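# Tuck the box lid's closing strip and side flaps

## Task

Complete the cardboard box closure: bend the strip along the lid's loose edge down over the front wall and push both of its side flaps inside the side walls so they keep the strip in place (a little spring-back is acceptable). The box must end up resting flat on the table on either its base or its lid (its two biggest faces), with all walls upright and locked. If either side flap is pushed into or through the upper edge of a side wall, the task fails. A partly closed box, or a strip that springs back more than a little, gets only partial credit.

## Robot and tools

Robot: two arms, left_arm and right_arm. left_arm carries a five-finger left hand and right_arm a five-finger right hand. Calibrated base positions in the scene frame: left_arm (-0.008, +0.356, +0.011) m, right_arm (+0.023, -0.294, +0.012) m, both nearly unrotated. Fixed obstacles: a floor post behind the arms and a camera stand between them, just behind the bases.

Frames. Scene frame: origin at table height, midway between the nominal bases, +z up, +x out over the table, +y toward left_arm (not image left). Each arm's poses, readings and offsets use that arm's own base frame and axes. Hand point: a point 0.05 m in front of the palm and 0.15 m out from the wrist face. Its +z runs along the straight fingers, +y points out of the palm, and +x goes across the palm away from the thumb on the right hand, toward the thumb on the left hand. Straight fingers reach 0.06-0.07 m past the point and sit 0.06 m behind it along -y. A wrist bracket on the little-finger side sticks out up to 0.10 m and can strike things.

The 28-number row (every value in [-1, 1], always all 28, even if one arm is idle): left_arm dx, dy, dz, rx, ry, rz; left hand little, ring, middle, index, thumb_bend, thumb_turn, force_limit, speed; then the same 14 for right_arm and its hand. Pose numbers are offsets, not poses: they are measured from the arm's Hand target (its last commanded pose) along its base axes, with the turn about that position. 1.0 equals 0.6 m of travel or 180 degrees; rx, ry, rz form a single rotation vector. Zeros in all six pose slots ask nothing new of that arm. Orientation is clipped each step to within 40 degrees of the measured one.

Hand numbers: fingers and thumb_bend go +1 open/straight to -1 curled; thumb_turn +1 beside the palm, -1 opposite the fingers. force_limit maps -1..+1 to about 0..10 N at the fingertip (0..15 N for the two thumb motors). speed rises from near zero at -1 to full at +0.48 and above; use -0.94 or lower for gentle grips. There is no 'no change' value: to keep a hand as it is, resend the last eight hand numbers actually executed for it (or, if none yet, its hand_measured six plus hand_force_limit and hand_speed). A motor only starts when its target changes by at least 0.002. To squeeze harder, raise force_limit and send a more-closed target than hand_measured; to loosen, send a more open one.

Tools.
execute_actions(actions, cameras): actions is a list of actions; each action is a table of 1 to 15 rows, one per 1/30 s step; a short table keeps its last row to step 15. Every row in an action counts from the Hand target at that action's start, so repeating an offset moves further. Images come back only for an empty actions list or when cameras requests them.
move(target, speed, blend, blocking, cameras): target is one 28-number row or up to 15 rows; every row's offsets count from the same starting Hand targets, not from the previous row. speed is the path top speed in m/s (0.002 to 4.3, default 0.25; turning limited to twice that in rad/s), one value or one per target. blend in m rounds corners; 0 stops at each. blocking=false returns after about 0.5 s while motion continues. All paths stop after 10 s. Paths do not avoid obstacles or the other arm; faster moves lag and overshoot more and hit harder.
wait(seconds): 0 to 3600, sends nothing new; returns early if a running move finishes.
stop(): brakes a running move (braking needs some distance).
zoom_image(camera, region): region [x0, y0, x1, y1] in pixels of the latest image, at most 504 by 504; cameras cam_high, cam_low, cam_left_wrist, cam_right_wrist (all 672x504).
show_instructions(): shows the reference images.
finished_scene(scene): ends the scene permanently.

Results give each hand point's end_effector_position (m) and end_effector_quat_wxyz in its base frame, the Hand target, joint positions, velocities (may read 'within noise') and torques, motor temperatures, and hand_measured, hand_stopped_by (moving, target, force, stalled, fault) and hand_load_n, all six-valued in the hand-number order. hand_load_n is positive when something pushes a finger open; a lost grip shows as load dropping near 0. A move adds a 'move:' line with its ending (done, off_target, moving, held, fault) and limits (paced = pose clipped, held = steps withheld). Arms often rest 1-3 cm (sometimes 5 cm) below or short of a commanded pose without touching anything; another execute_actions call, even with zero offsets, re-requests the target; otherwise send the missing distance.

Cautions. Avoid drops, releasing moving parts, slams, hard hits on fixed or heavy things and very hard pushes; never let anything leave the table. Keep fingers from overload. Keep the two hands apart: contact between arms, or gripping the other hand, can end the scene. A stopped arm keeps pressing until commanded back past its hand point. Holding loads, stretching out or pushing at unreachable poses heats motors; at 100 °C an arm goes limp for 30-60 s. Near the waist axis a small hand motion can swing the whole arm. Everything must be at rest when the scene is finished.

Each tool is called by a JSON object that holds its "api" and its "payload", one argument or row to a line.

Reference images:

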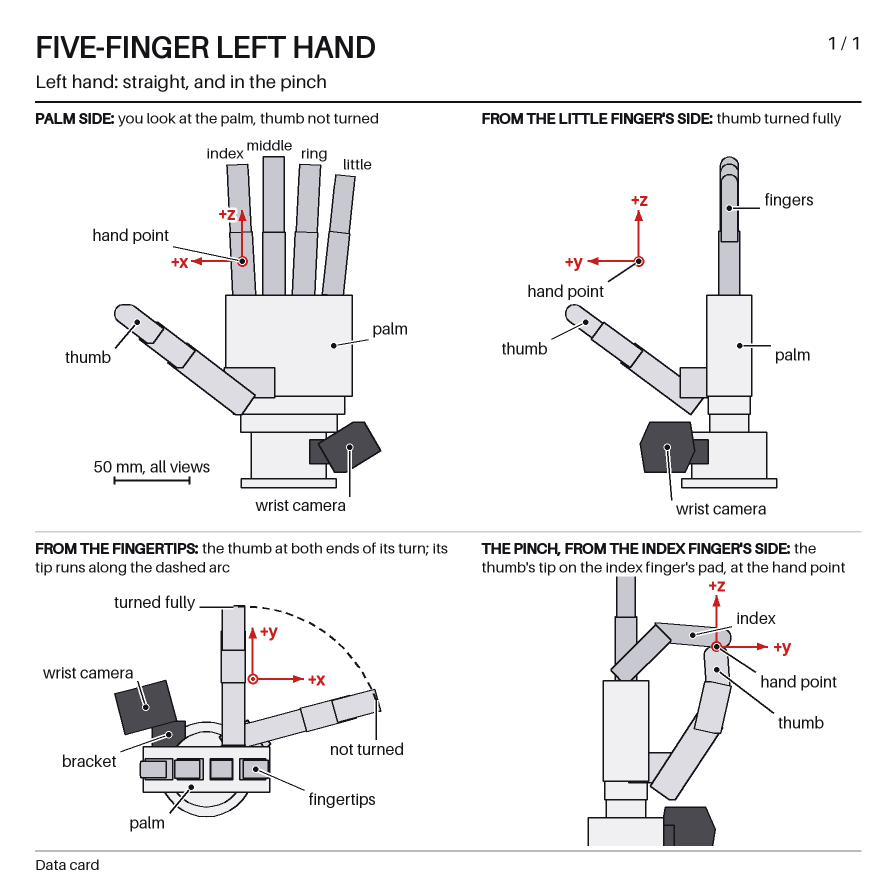

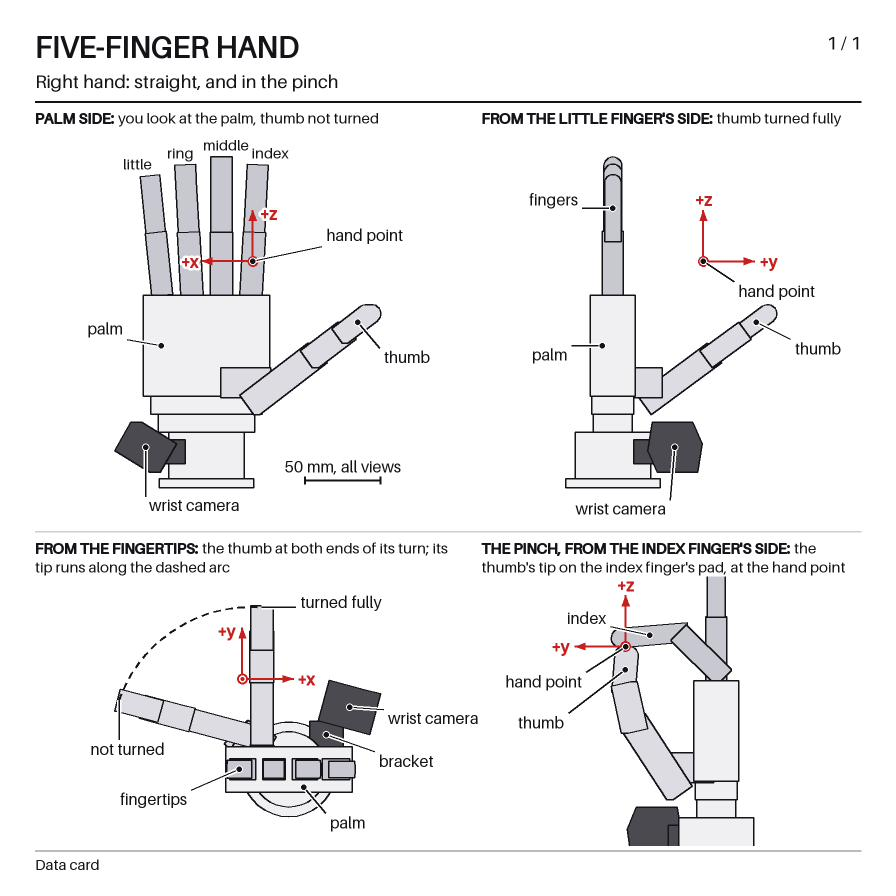

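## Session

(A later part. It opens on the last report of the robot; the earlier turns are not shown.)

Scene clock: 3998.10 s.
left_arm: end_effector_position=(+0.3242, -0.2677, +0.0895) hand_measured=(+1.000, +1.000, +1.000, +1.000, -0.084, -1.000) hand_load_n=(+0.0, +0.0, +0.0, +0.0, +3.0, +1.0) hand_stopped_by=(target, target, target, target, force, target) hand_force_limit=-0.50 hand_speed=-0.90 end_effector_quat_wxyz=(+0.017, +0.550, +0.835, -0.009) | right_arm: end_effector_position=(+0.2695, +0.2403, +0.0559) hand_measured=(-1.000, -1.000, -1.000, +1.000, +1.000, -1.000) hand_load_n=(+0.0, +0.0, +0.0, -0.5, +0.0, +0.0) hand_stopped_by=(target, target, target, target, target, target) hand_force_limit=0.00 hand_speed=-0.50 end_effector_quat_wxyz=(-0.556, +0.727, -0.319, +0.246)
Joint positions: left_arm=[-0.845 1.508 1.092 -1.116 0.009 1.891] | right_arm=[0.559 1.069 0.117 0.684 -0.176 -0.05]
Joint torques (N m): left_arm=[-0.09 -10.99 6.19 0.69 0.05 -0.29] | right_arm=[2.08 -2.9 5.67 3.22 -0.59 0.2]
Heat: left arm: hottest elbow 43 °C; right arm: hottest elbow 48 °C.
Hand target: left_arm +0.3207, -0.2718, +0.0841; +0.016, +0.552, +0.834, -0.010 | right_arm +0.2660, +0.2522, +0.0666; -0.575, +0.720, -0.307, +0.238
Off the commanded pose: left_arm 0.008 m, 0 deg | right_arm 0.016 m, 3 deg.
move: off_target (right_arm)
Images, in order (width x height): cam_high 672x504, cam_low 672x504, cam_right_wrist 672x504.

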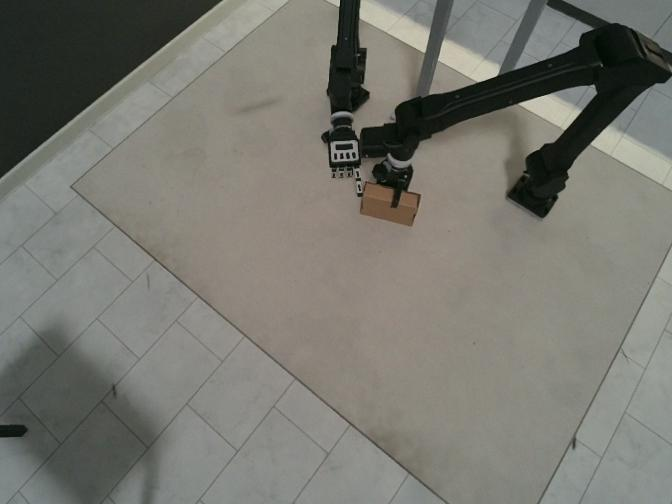

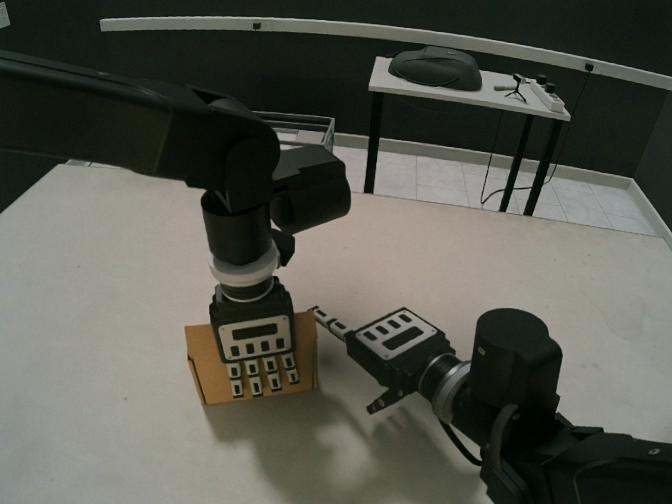

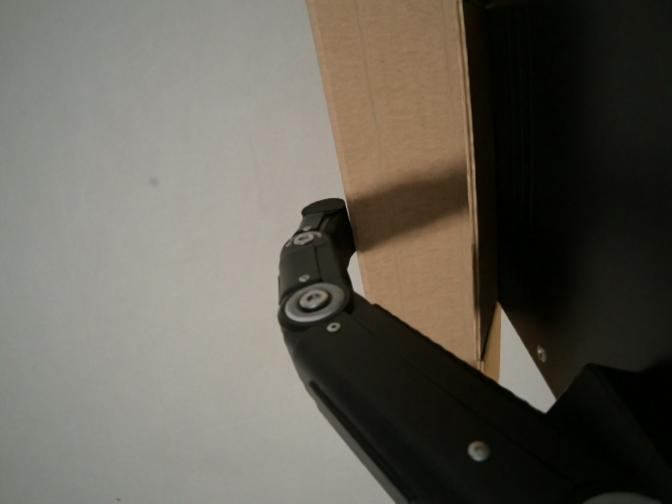

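{"api": "move", "payload": {
  "target": [
    [0,0,0, 0,0,0, 1,1,1,1,-0.3,-1,-0.25,-0.9, 0.0133,-0.0307,0,0,0,0, -1,-1,-1,1,1,-1,0,-0.5],
    [0,0,0, 0,0,0, 1,1,1,1,-0.3,-1,-0.25,-0.9, 0.0133,-0.0307,0.0233,0,0,0, -1,-1,-1,1,1,-1,0,-0.5]
  ],
  "speed": 0.04,
  "cameras": ["cam_low","cam_high","cam_right_wrist"]
}}

{"api": "zoom_image", "payload": {
  "camera": "cam_high",
  "region": [310, 140, 440, 260]
}}

{"api": "zoom_image", "payload": {
  "camera": "cam_low",
  "region": [180, 220, 420, 420]
}}

{"api": "zoom_image", "payload": {
  "camera": "cam_right_wrist",
  "region": [250, 0, 600, 400]
}}

Scene clock: 4018.87 s.
left_arm: end_effector_position=(+0.3239, -0.2673, +0.0891) hand_measured=(+1.000, +1.000, +1.000, +1.000, -0.100, -1.000) hand_load_n=(+0.0, +0.0, +0.0, +0.0, +4.5, +0.5) hand_stopped_by=(target, target, target, target, force, target) hand_force_limit=-0.25 hand_speed=-0.90 end_effector_quat_wxyz=(+0.017, +0.550, +0.835, -0.009) | right_arm: end_effector_position=(+0.2671, +0.2322, +0.0734) hand_measured=(-1.000, -1.000, -1.000, +1.000, +1.000, -1.000) hand_load_n=(+0.0, +0.0, +0.0, +0.0, +0.0, +0.0) hand_stopped_by=(target, target, target, target, target, target) hand_force_limit=0.00 hand_speed=-0.50 end_effector_quat_wxyz=(-0.573, +0.721, -0.311, +0.234)
Joint positions: left_arm=[-0.845 1.508 1.091 -1.116 0.009 1.891] | right_arm=[0.487 0.958 0.117 0.594 -0.282 -0.05]
Joint torques (N m): left_arm=[-0.03 -10.99 6.27 0.69 0.05 -0.28] | right_arm=[-0.21 -1.96 7.35 1.7 -0.3 -0.04]
Motor temperatures (°C): left_arm=[30 39 43 29 32 33] | right_arm=[32 34 47 33 31 32]
Heat: left arm: hottest elbow 43 °C; right arm: hottest elbow 47 °C.
Hand target: left_arm +0.3208, -0.2717, +0.0840; +0.016, +0.552, +0.834, -0.010 | right_arm +0.2740, +0.2338, +0.0805; -0.575, +0.720, -0.307, +0.238
Off the commanded pose: left_arm 0.007 m, 0 deg | right_arm 0.010 m, 1 deg.
move: done
Images, in order (width x height): cam_high 672x504, cam_low 672x504, cam_right_wrist 672x504.

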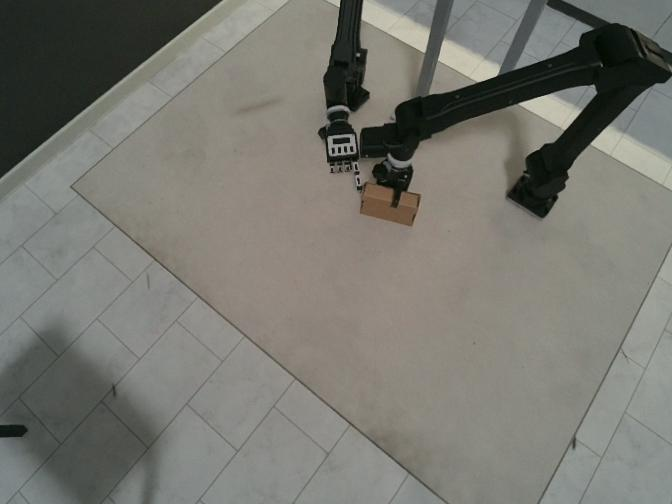

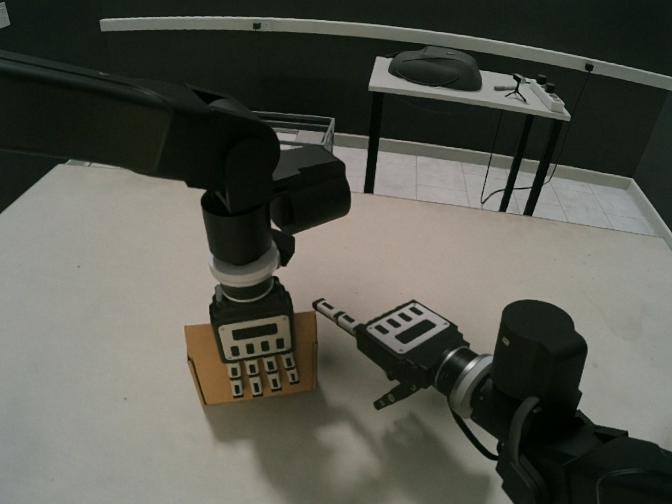

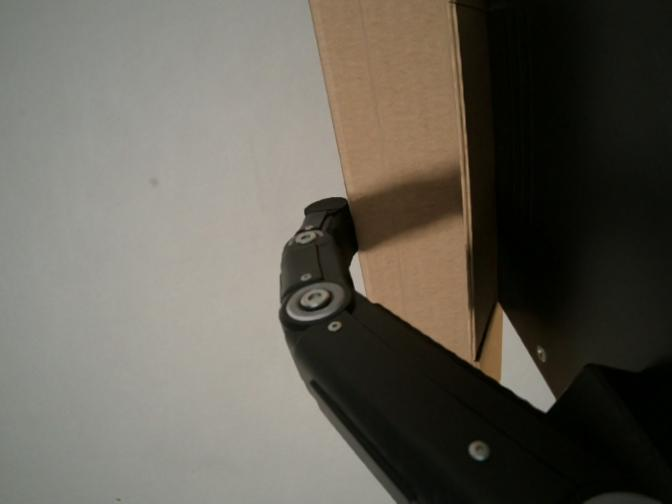

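Scaled by 3.877 from the camera's image (finer frame: 960x720).

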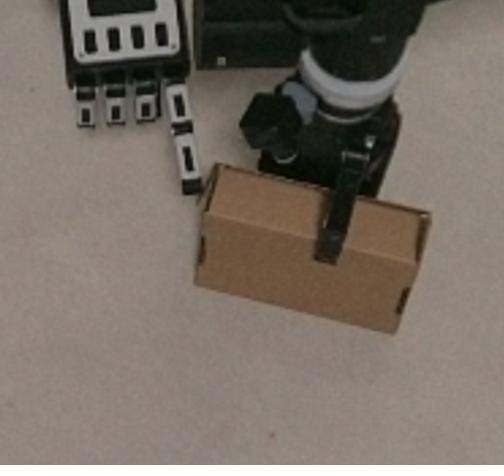

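Scaled by 2.100 from the camera's image (finer frame: 960x720).

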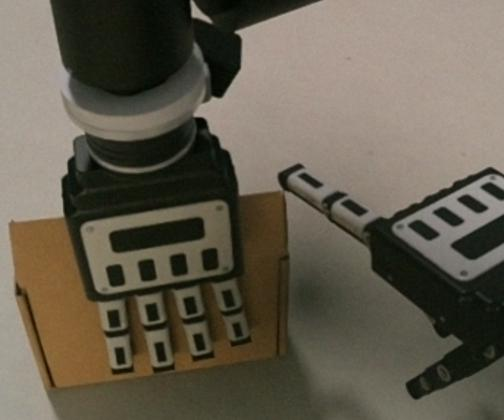

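Scaled by 1.260 from the camera's image (finer frame: 960x720).

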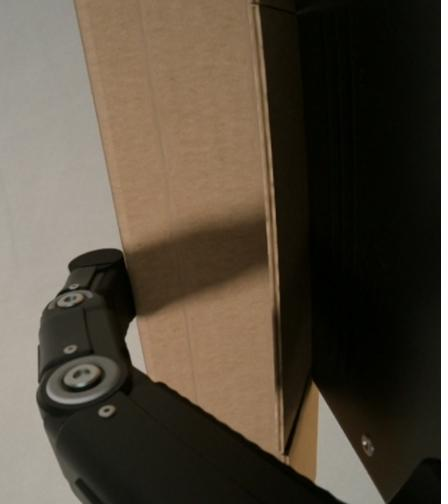

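{"api": "zoom_image", "payload": {
  "camera": "cam_high",
  "region": [340, 165, 400, 225]
}}

Scaled by 8.400 from the camera's image (finer frame: 960x720).

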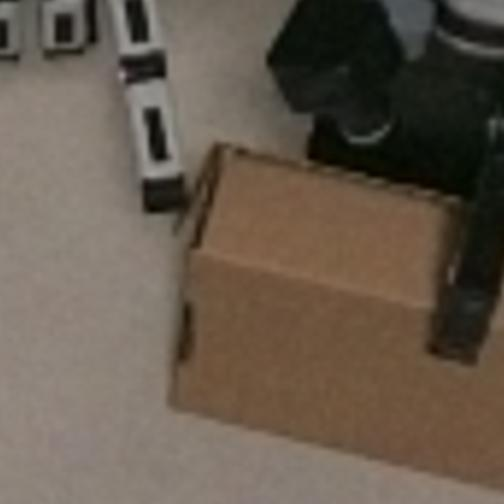

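{"api": "move", "payload": {
  "target": [
    [0,0,0, 0,0,0, 1,1,1,1,-0.3,-1,-0.25,-0.9, 0,0,-0.02,0,0,0, -1,-1,-1,1,1,-1,0,-0.5],
    [0,0,0, 0,0,0, 1,1,1,1,-0.3,-1,-0.25,-0.9, -0.0173,0.0497,-0.0167,0,0,0, -1,-1,-1,1,1,-1,0,-0.5]
  ],
  "speed": 0.03,
  "cameras": ["cam_low","cam_high","cam_right_wrist"]
}}

{"api": "zoom_image", "payload": {
  "camera": "cam_high",
  "region": [340, 155, 430, 245]
}}

{"api": "zoom_image", "payload": {
  "camera": "cam_low",
  "region": [180, 260, 380, 420]
}}

{"api": "zoom_image", "payload": {
  "camera": "cam_right_wrist",
  "region": [250, 0, 600, 400]
}}

Scene clock: 4034.90 s.
left_arm: end_effector_position=(+0.3238, -0.2671, +0.0891) hand_measured=(+1.000, +1.000, +1.000, +1.000, -0.100, -1.000) hand_load_n=(+0.0, +0.0, +0.5, +0.0, +3.0, +1.0) hand_stopped_by=(target, target, target, target, force, target) hand_force_limit=-0.25 hand_speed=-0.90 end_effector_quat_wxyz=(+0.017, +0.549, +0.835, -0.009) | right_arm: end_effector_position=(+0.2639, +0.2491, +0.0615) hand_measured=(-1.000, -1.000, -1.000, +1.000, +1.000, -1.000) hand_load_n=(+0.0, +0.0, +0.0, +0.0, +0.0, +0.0) hand_stopped_by=(target, target, target, target, target, target) hand_force_limit=0.00 hand_speed=-0.50 end_effector_quat_wxyz=(-0.561, +0.723, -0.318, +0.248)
Joint positions: left_arm=[-0.845 1.508 1.091 -1.116 0.008 1.889] | right_arm=[0.613 1.043 0.117 0.673 -0.122 -0.033]
Joint torques (N m): left_arm=[-0.09 -10.99 6.27 0.69 0.09 -0.26] | right_arm=[2.14 -1.38 6.9 2.89 -0.57 0.15]
Heat: left arm: hottest elbow 44 °C; right arm: hottest elbow 47 °C.
Hand target: left_arm +0.3207, -0.2717, +0.0840; +0.016, +0.552, +0.834, -0.010 | right_arm +0.2636, +0.2636, +0.0706; -0.575, +0.720, -0.307, +0.238
Off the commanded pose: left_arm 0.007 m, 0 deg | right_arm 0.017 m, 2 deg.
move: off_target (right_arm)
Images, in order (width x height): cam_high 672x504, cam_low 672x504, cam_right_wrist 672x504.

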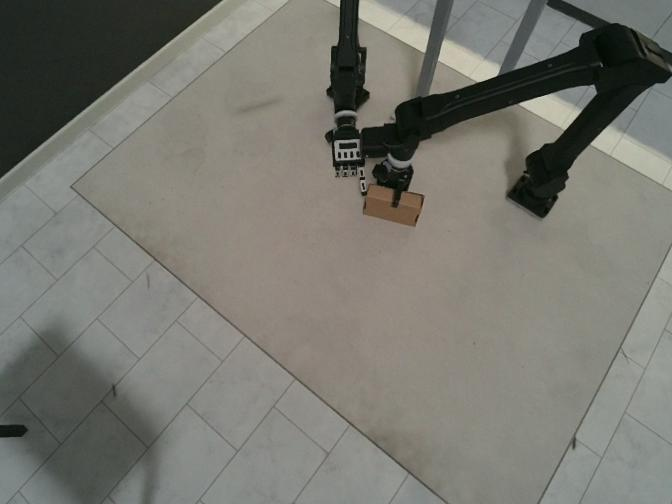

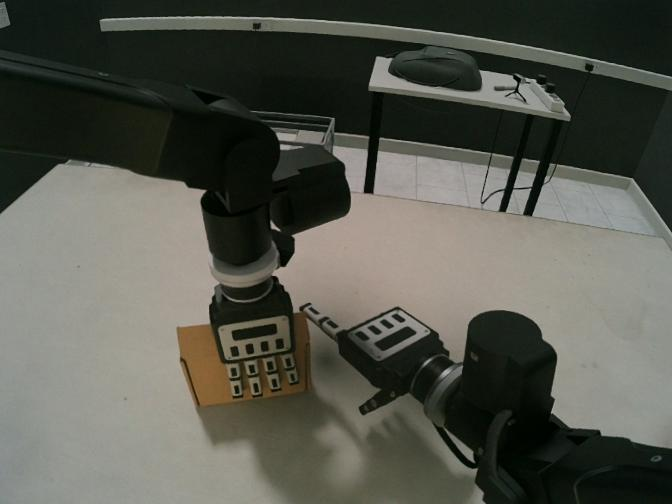

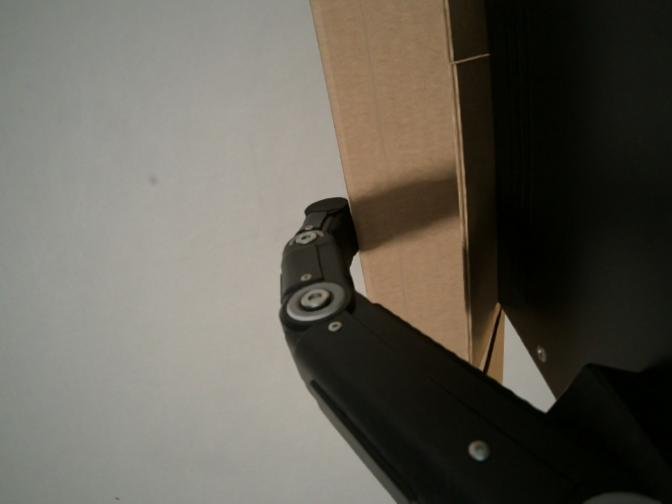

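Scaled by 5.600 from the camera's image (finer frame: 960x720).

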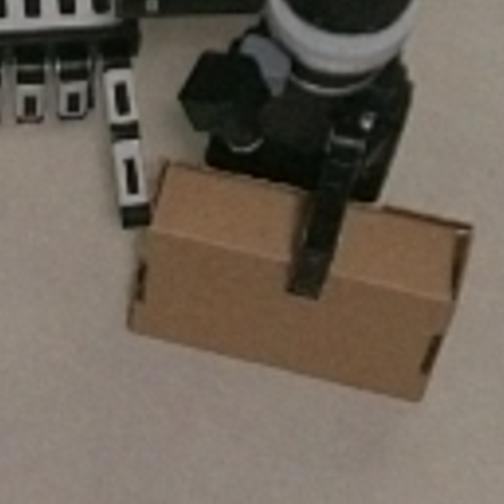

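Scaled by 2.520 from the camera's image (finer frame: 960x720).

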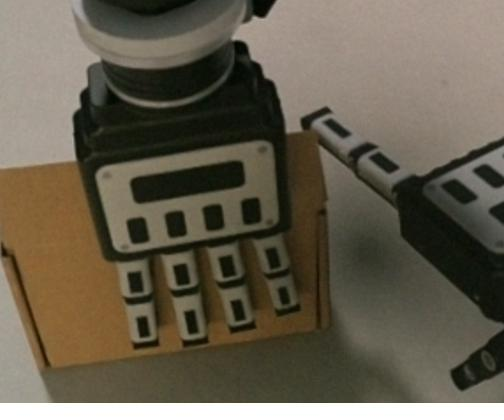

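Scaled by 1.260 from the camera's image (finer frame: 960x720).

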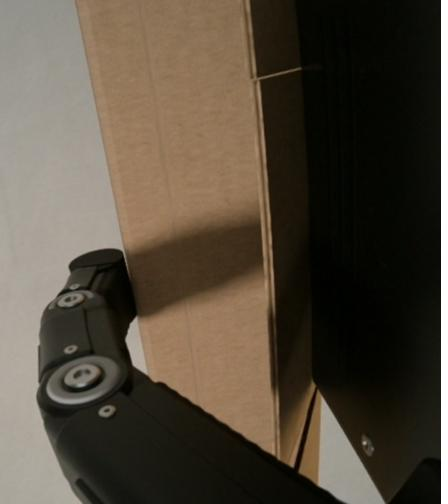

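{"api": "zoom_image", "payload": {
  "camera": "cam_low",
  "region": [270, 290, 350, 360]
}}

{"api": "zoom_image", "payload": {
  "camera": "cam_high",
  "region": [350, 175, 390, 215]
}}

Scaled by 6.300 from the camera's image (finer frame: 960x720).

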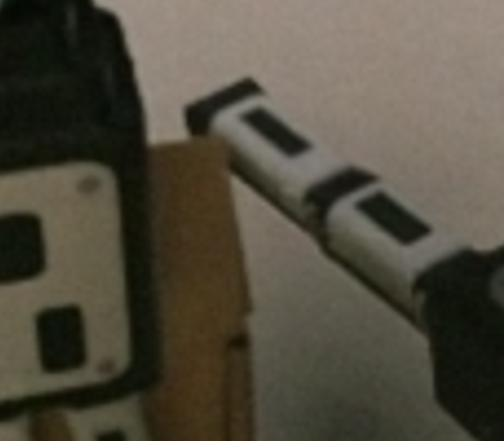

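Scaled by 12.600 from the camera's image (finer frame: 960x720).

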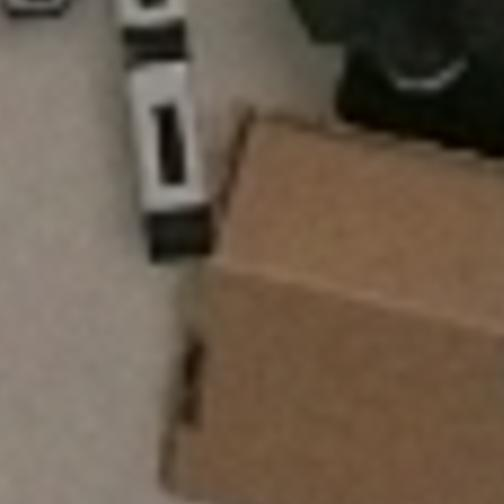

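{"api": "move", "payload": {
  "target": [0,0,0, 0,0,0, 1,1,1,1,-0.3,-1,-0.25,-0.9, 0.025,-0.08,0.01,0,0,0, -1,-1,-1,1,1,-1,0,-0.5],
  "speed": 0.05
}}

{"api": "move", "payload": {
  "target": [0,0,0, 0,0,0, 1,1,1,1,0.3,-1,-0.25,-0.5, 0,0,0,0,0,0, -1,-1,-1,1,1,-1,0,-0.5],
  "speed": 0.05,
  "cameras": ["cam_low","cam_high","cam_right_wrist"]
}}

{"api": "zoom_image", "payload": {
  "camera": "cam_high",
  "region": [340, 155, 430, 245]
}}

{"api": "zoom_image", "payload": {
  "camera": "cam_low",
  "region": [180, 260, 380, 420]
}}

{"api": "zoom_image", "payload": {
  "camera": "cam_right_wrist",
  "region": [250, 0, 600, 400]
}}

Scene clock: 4106.47 s.
left_arm: end_effector_position=(+0.3235, -0.2668, +0.0887) hand_measured=(+1.000, +1.000, +1.000, +1.000, -0.100, -1.000) hand_load_n=(+0.0, +0.0, +0.0, +0.0, +3.5, +0.5) hand_stopped_by=(target, target, target, target, force, target) hand_force_limit=-0.25 hand_speed=-0.90 end_effector_quat_wxyz=(+0.016, +0.549, +0.835, -0.009) | right_arm: end_effector_position=(+0.2757, +0.2166, +0.0743) hand_measured=(-1.000, -1.000, -1.000, +1.000, +1.000, -1.000) hand_load_n=(+0.0, +0.0, +0.0, +0.0, +0.0, +0.0) hand_stopped_by=(target, target, target, target, target, target) hand_force_limit=0.00 hand_speed=-0.50 end_effector_quat_wxyz=(-0.576, +0.719, -0.310, +0.234)
Joint positions: left_arm=[-0.845 1.508 1.09 -1.116 0.008 1.889] | right_arm=[0.389 0.965 0.117 0.602 -0.377 -0.071]
Joint torques (N m): left_arm=[-0.03 -11.05 6.32 0.69 0.09 -0.26] | right_arm=[-0.09 -2.2 6.42 1.68 -0.27 -0.07]
Heat: left arm: hottest elbow 44 °C; right arm: hottest elbow 46 °C.
Hand target: left_arm +0.3207, -0.2716, +0.0840; +0.016, +0.552, +0.834, -0.010 | right_arm +0.2786, +0.2156, +0.0766; -0.575, +0.720, -0.307, +0.238
Off the commanded pose: left_arm 0.007 m, 0 deg | right_arm 0.004 m, 1 deg.
move: done

Scene clock: 4107.30 s.
left_arm: end_effector_position=(+0.3235, -0.2668, +0.0887) hand_measured=(+1.000, +1.000, +1.000, +1.000, +0.300, -1.000) hand_load_n=(+0.0, +0.0, +0.0, +0.0, +0.0, +0.0) hand_stopped_by=(target, target, target, target, target, target) hand_force_limit=-0.25 hand_speed=-0.50 end_effector_quat_wxyz=(+0.016, +0.549, +0.835, -0.009) | right_arm: end_effector_position=(+0.2757, +0.2166, +0.0743) hand_measured=(-1.000, -1.000, -1.000, +1.000, +1.000, -1.000) hand_load_n=(+0.0, +0.0, +0.0, +0.0, +0.5, +0.0) hand_stopped_by=(target, target, target, target, target, target) hand_force_limit=0.00 hand_speed=-0.50 end_effector_quat_wxyz=(-0.576, +0.719, -0.310, +0.234)
Joint positions: left_arm=[-0.845 1.508 1.09 -1.116 0.008 1.889] | right_arm=[0.389 0.965 0.117 0.602 -0.377 -0.071]
Joint torques (N m): left_arm=[-0.03 -11.05 6.32 0.7 0.07 -0.26] | right_arm=[-0.09 -2.26 6.42 1.66 -0.27 -0.07]
Heat: left arm: hottest elbow 44 °C; right arm: hottest elbow 46 °C.
Hand target: left_arm +0.3207, -0.2716, +0.0840; +0.016, +0.552, +0.834, -0.010 | right_arm +0.2786, +0.2157, +0.0766; -0.575, +0.720, -0.307, +0.238
Off the commanded pose: left_arm 0.007 m, 0 deg | right_arm 0.004 m, 1 deg.
move: done
Images, in order (width x height): cam_high 672x504, cam_low 672x504, cam_right_wrist 672x504.

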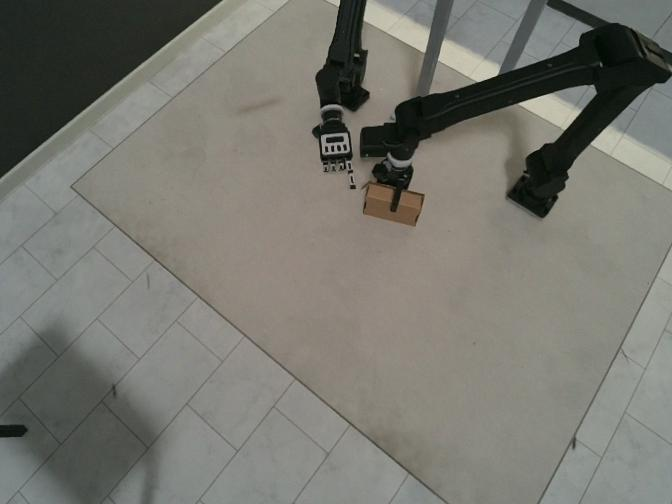

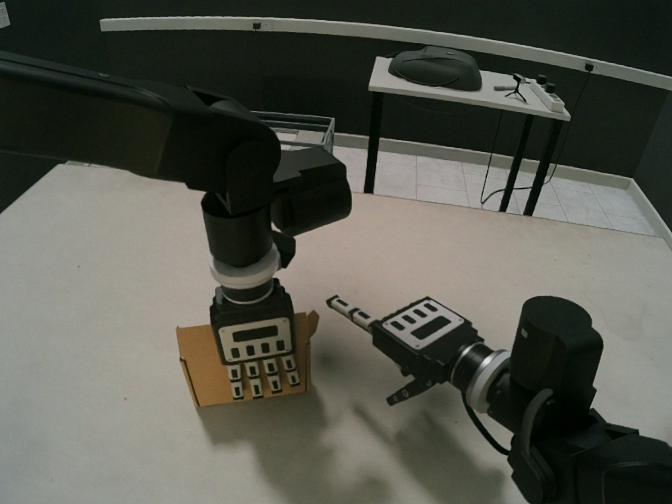

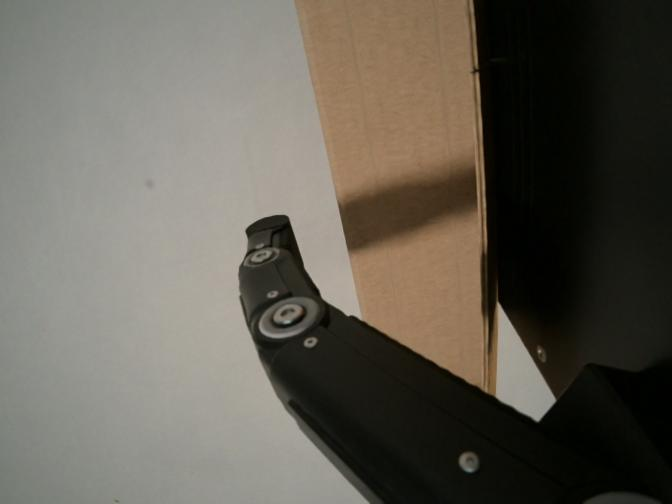

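Scaled by 5.600 from the camera's image (finer frame: 960x720).

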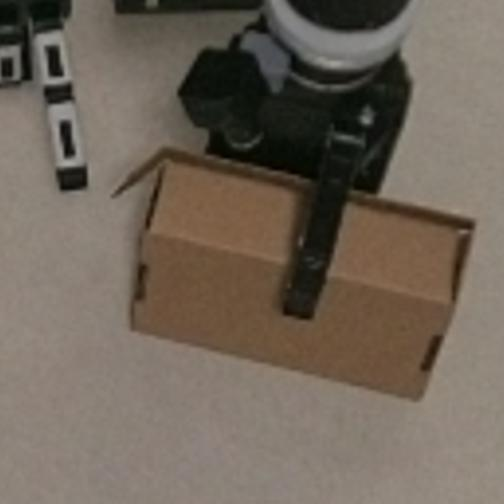

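Scaled by 2.520 from the camera's image (finer frame: 960x720).

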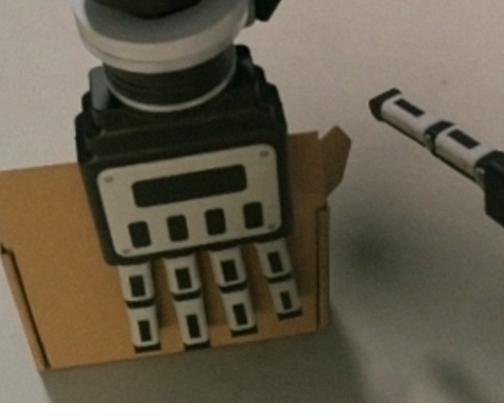

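Scaled by 1.260 from the camera's image (finer frame: 960x720).

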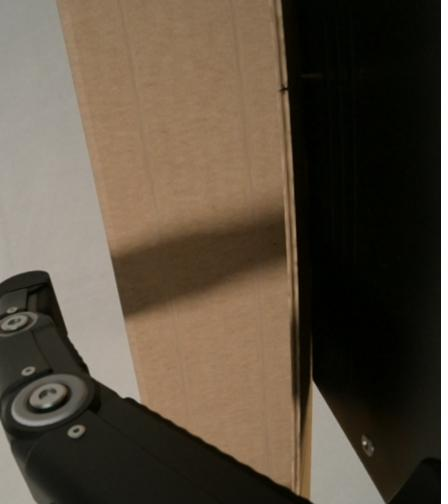

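{"api": "move", "payload": {
  "target": [
    [-0.0093,-0.0038,0, 0,0,0, 1,1,1,1,0.3,-1,-0.25,-0.5, 0,0,0,0,0,0, -1,-1,-1,1,1,-1,0,-0.5],
    [-0.027,0.0393,0, 0,0,0, 1,1,1,1,0.3,-1,-0.25,-0.5, 0,0,0,0,0,0, -1,-1,-1,1,1,-1,0,-0.5],
    [-0.027,0.0393,-0.022, 0,0,0, 1,1,1,1,0.3,-1,-0.25,-0.5, 0,0,0,0,0,0, -1,-1,-1,1,1,-1,0,-0.5]
  ],
  "speed": 0.05,
  "cameras": ["cam_low","cam_high","cam_right_wrist"]
}}

{"api": "zoom_image", "payload": {
  "camera": "cam_high",
  "region": [340, 155, 430, 245]
}}

{"api": "zoom_image", "payload": {
  "camera": "cam_low",
  "region": [180, 260, 380, 420]
}}

{"api": "zoom_image", "payload": {
  "camera": "cam_right_wrist",
  "region": [250, 0, 600, 400]
}}

Scene clock: 4119.23 s.
left_arm: end_effector_position=(+0.3014, -0.2502, +0.0745) hand_measured=(+1.000, +1.000, +1.000, +1.000, +0.300, -1.000) hand_load_n=(+0.0, +0.0, +0.0, -0.5, +0.0, +0.0) hand_stopped_by=(target, target, target, target, target, target) hand_force_limit=-0.25 hand_speed=-0.50 end_effector_quat_wxyz=(+0.015, +0.554, +0.832, -0.009) | right_arm: end_effector_position=(+0.2757, +0.2166, +0.0743) hand_measured=(-1.000, -1.000, -1.000, +1.000, +1.000, -1.000) hand_load_n=(+0.0, +0.0, +0.0, +0.0, +0.5, +0.0) hand_stopped_by=(target, target, target, target, target, target) hand_force_limit=0.00 hand_speed=-0.50 end_effector_quat_wxyz=(-0.576, +0.719, -0.310, +0.234)
Joint positions: left_arm=[-0.859 1.457 0.992 -1.072 0.008 1.886] | right_arm=[0.389 0.965 0.117 0.602 -0.377 -0.071]
Joint torques (N m): left_arm=[1.79 -10.17 6.08 0.69 0.08 -0.13] | right_arm=[-0.09 -2.26 6.42 1.66 -0.27 -0.06]
Heat: left arm: hottest elbow 44 °C; right arm: hottest elbow 46 °C.
Hand target: left_arm +0.3044, -0.2481, +0.0707; +0.016, +0.552, +0.834, -0.010 | right_arm +0.2786, +0.2157, +0.0766; -0.575, +0.720, -0.307, +0.238
Off the commanded pose: left_arm 0.005 m, 0 deg | right_arm 0.004 m, 1 deg.
move: done
Images, in order (width x height): cam_high 672x504, cam_low 672x504, cam_right_wrist 672x504.

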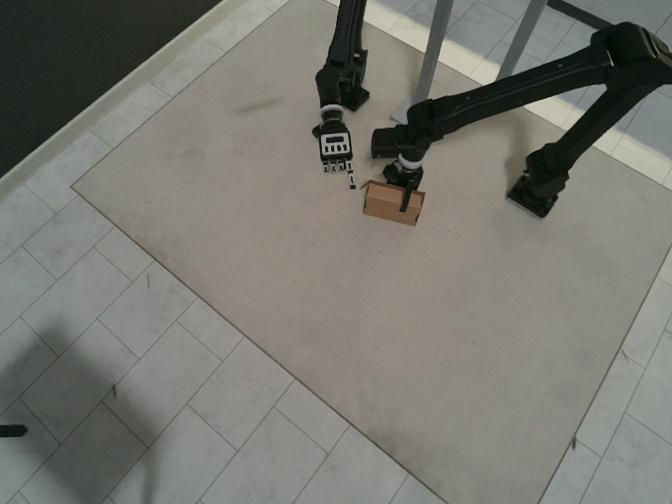

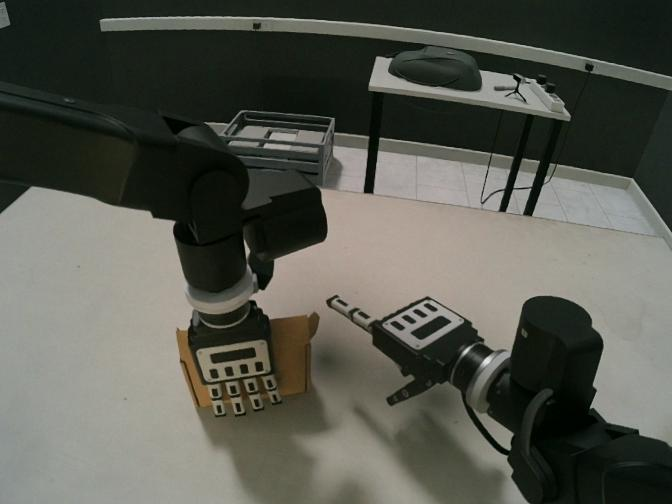

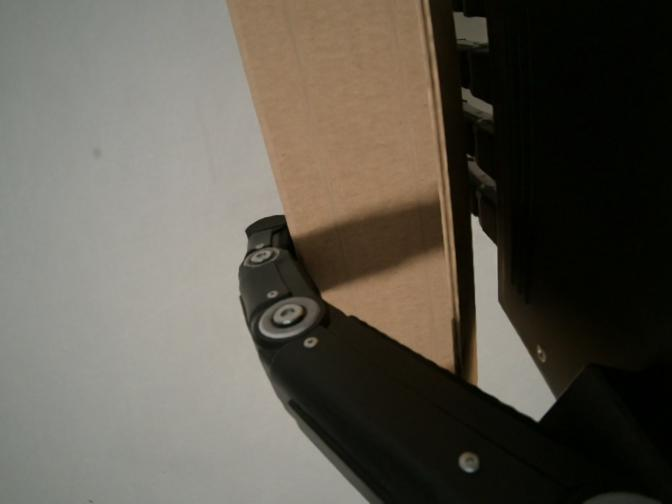

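Scaled by 5.600 from the camera's image (finer frame: 960x720).

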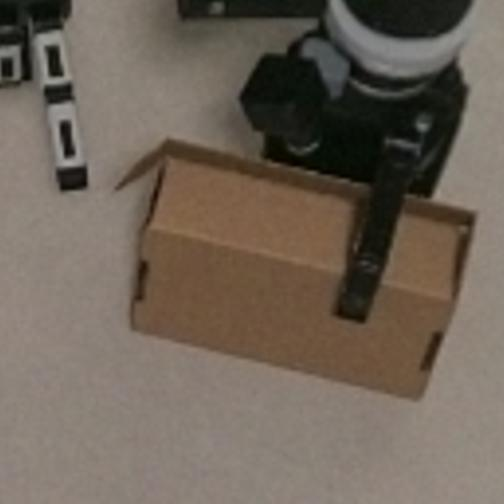

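Scaled by 2.520 from the camera's image (finer frame: 960x720).

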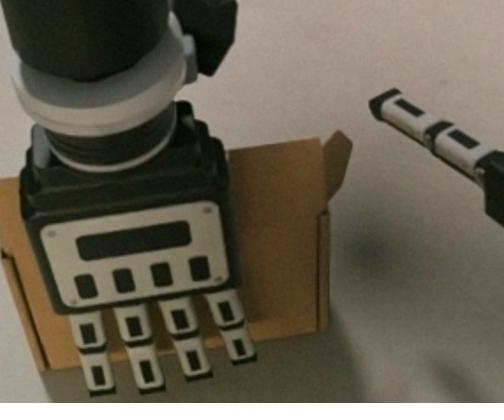

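Scaled by 1.260 from the camera's image (finer frame: 960x720).

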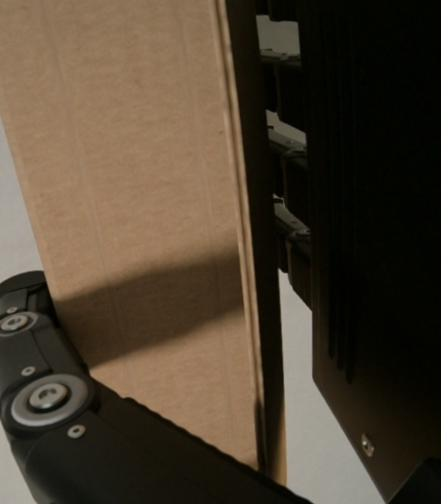

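{"api": "move", "payload": {
  "target": [0.0247,0.0101,0, 0,0,0, 1,1,1,1,0.3,-1,-0.25,-0.5, 0,0,0,0,0,0, -1,-1,-1,1,1,-1,0,-0.5],
  "speed": 0.03,
  "cameras": ["cam_low","cam_high","cam_right_wrist"]
}}

{"api": "zoom_image", "payload": {
  "camera": "cam_high",
  "region": [340, 155, 430, 245]
}}

{"api": "zoom_image", "payload": {
  "camera": "cam_low",
  "region": [180, 260, 380, 420]
}}

{"api": "zoom_image", "payload": {
  "camera": "cam_right_wrist",
  "region": [250, 0, 600, 400]
}}

Scene clock: 4128.73 s.
left_arm: end_effector_position=(+0.3118, -0.2394, +0.0706) hand_measured=(+1.000, +1.000, +1.000, +1.000, +0.300, -1.000) hand_load_n=(+0.0, +0.0, +0.0, +0.0, +0.0, +0.0) hand_stopped_by=(target, target, target, target, target, target) hand_force_limit=-0.25 hand_speed=-0.50 end_effector_quat_wxyz=(+0.011, +0.550, +0.835, -0.007) | right_arm: end_effector_position=(+0.2757, +0.2166, +0.0743) hand_measured=(-1.000, -1.000, -1.000, +1.000, +1.000, -1.000) hand_load_n=(+0.0, +0.0, +0.0, +0.0, +0.0, +0.0) hand_stopped_by=(target, target, target, target, target, target) hand_force_limit=0.00 hand_speed=-0.50 end_effector_quat_wxyz=(-0.576, +0.719, -0.310, +0.234)
Joint positions: left_arm=[-0.82 1.467 0.992 -1.072 0.009 1.915] | right_arm=[0.389 0.965 0.117 0.602 -0.377 -0.071]
Joint torques (N m): left_arm=[1.79 -10.05 7.05 0.61 0.08 -0.04] | right_arm=[-0.09 -2.26 6.42 1.66 -0.27 -0.07]
Heat: left arm: hottest elbow 44 °C; right arm: hottest elbow 46 °C.
Hand target: left_arm +0.3193, -0.2420, +0.0708; +0.016, +0.552, +0.834, -0.010 | right_arm +0.2786, +0.2157, +0.0766; -0.575, +0.720, -0.307, +0.238
Off the commanded pose: left_arm 0.008 m, 1 deg | right_arm 0.004 m, 1 deg.
move: done
Images, in order (width x height): cam_high 672x504, cam_low 672x504, cam_right_wrist 672x504.

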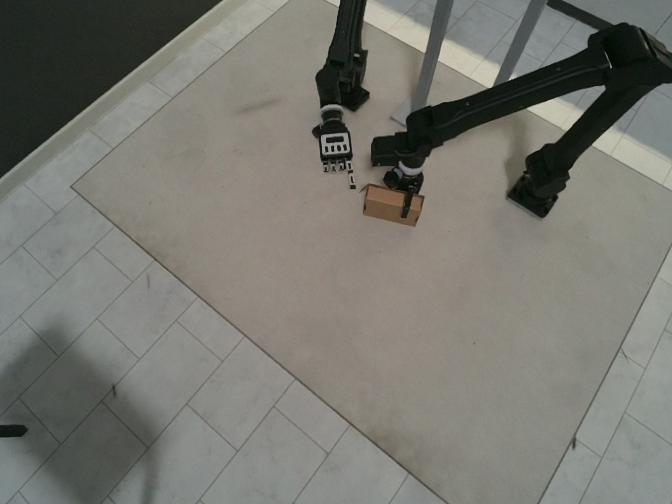

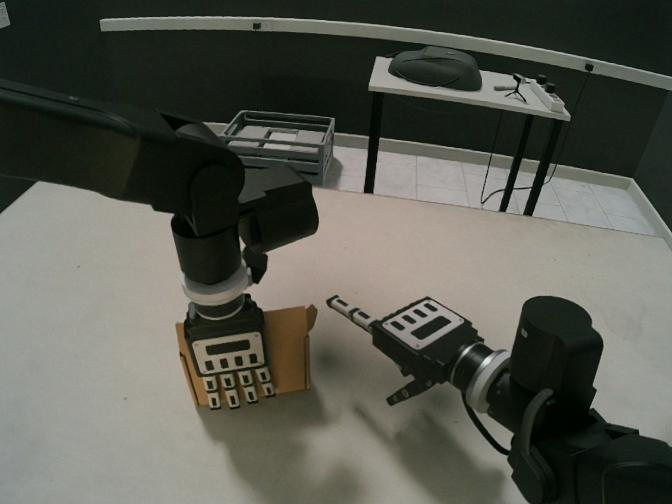

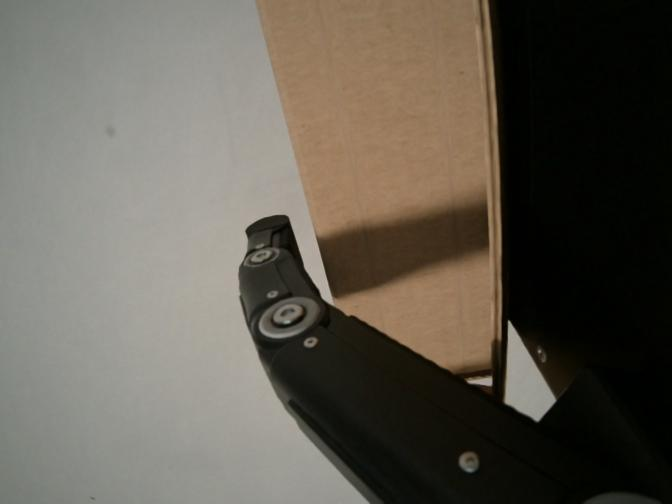

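Scaled by 5.600 from the camera's image (finer frame: 960x720).

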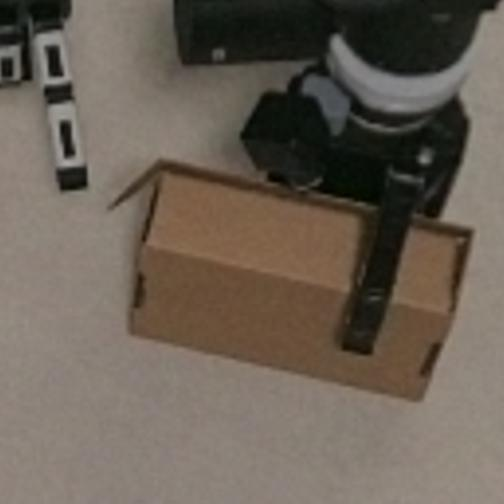

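Scaled by 2.520 from the camera's image (finer frame: 960x720).

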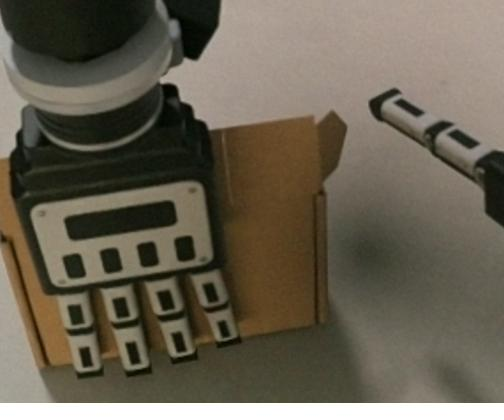

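Scaled by 1.260 from the camera's image (finer frame: 960x720).

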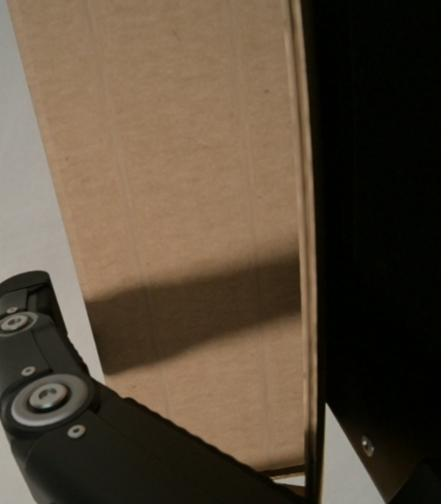

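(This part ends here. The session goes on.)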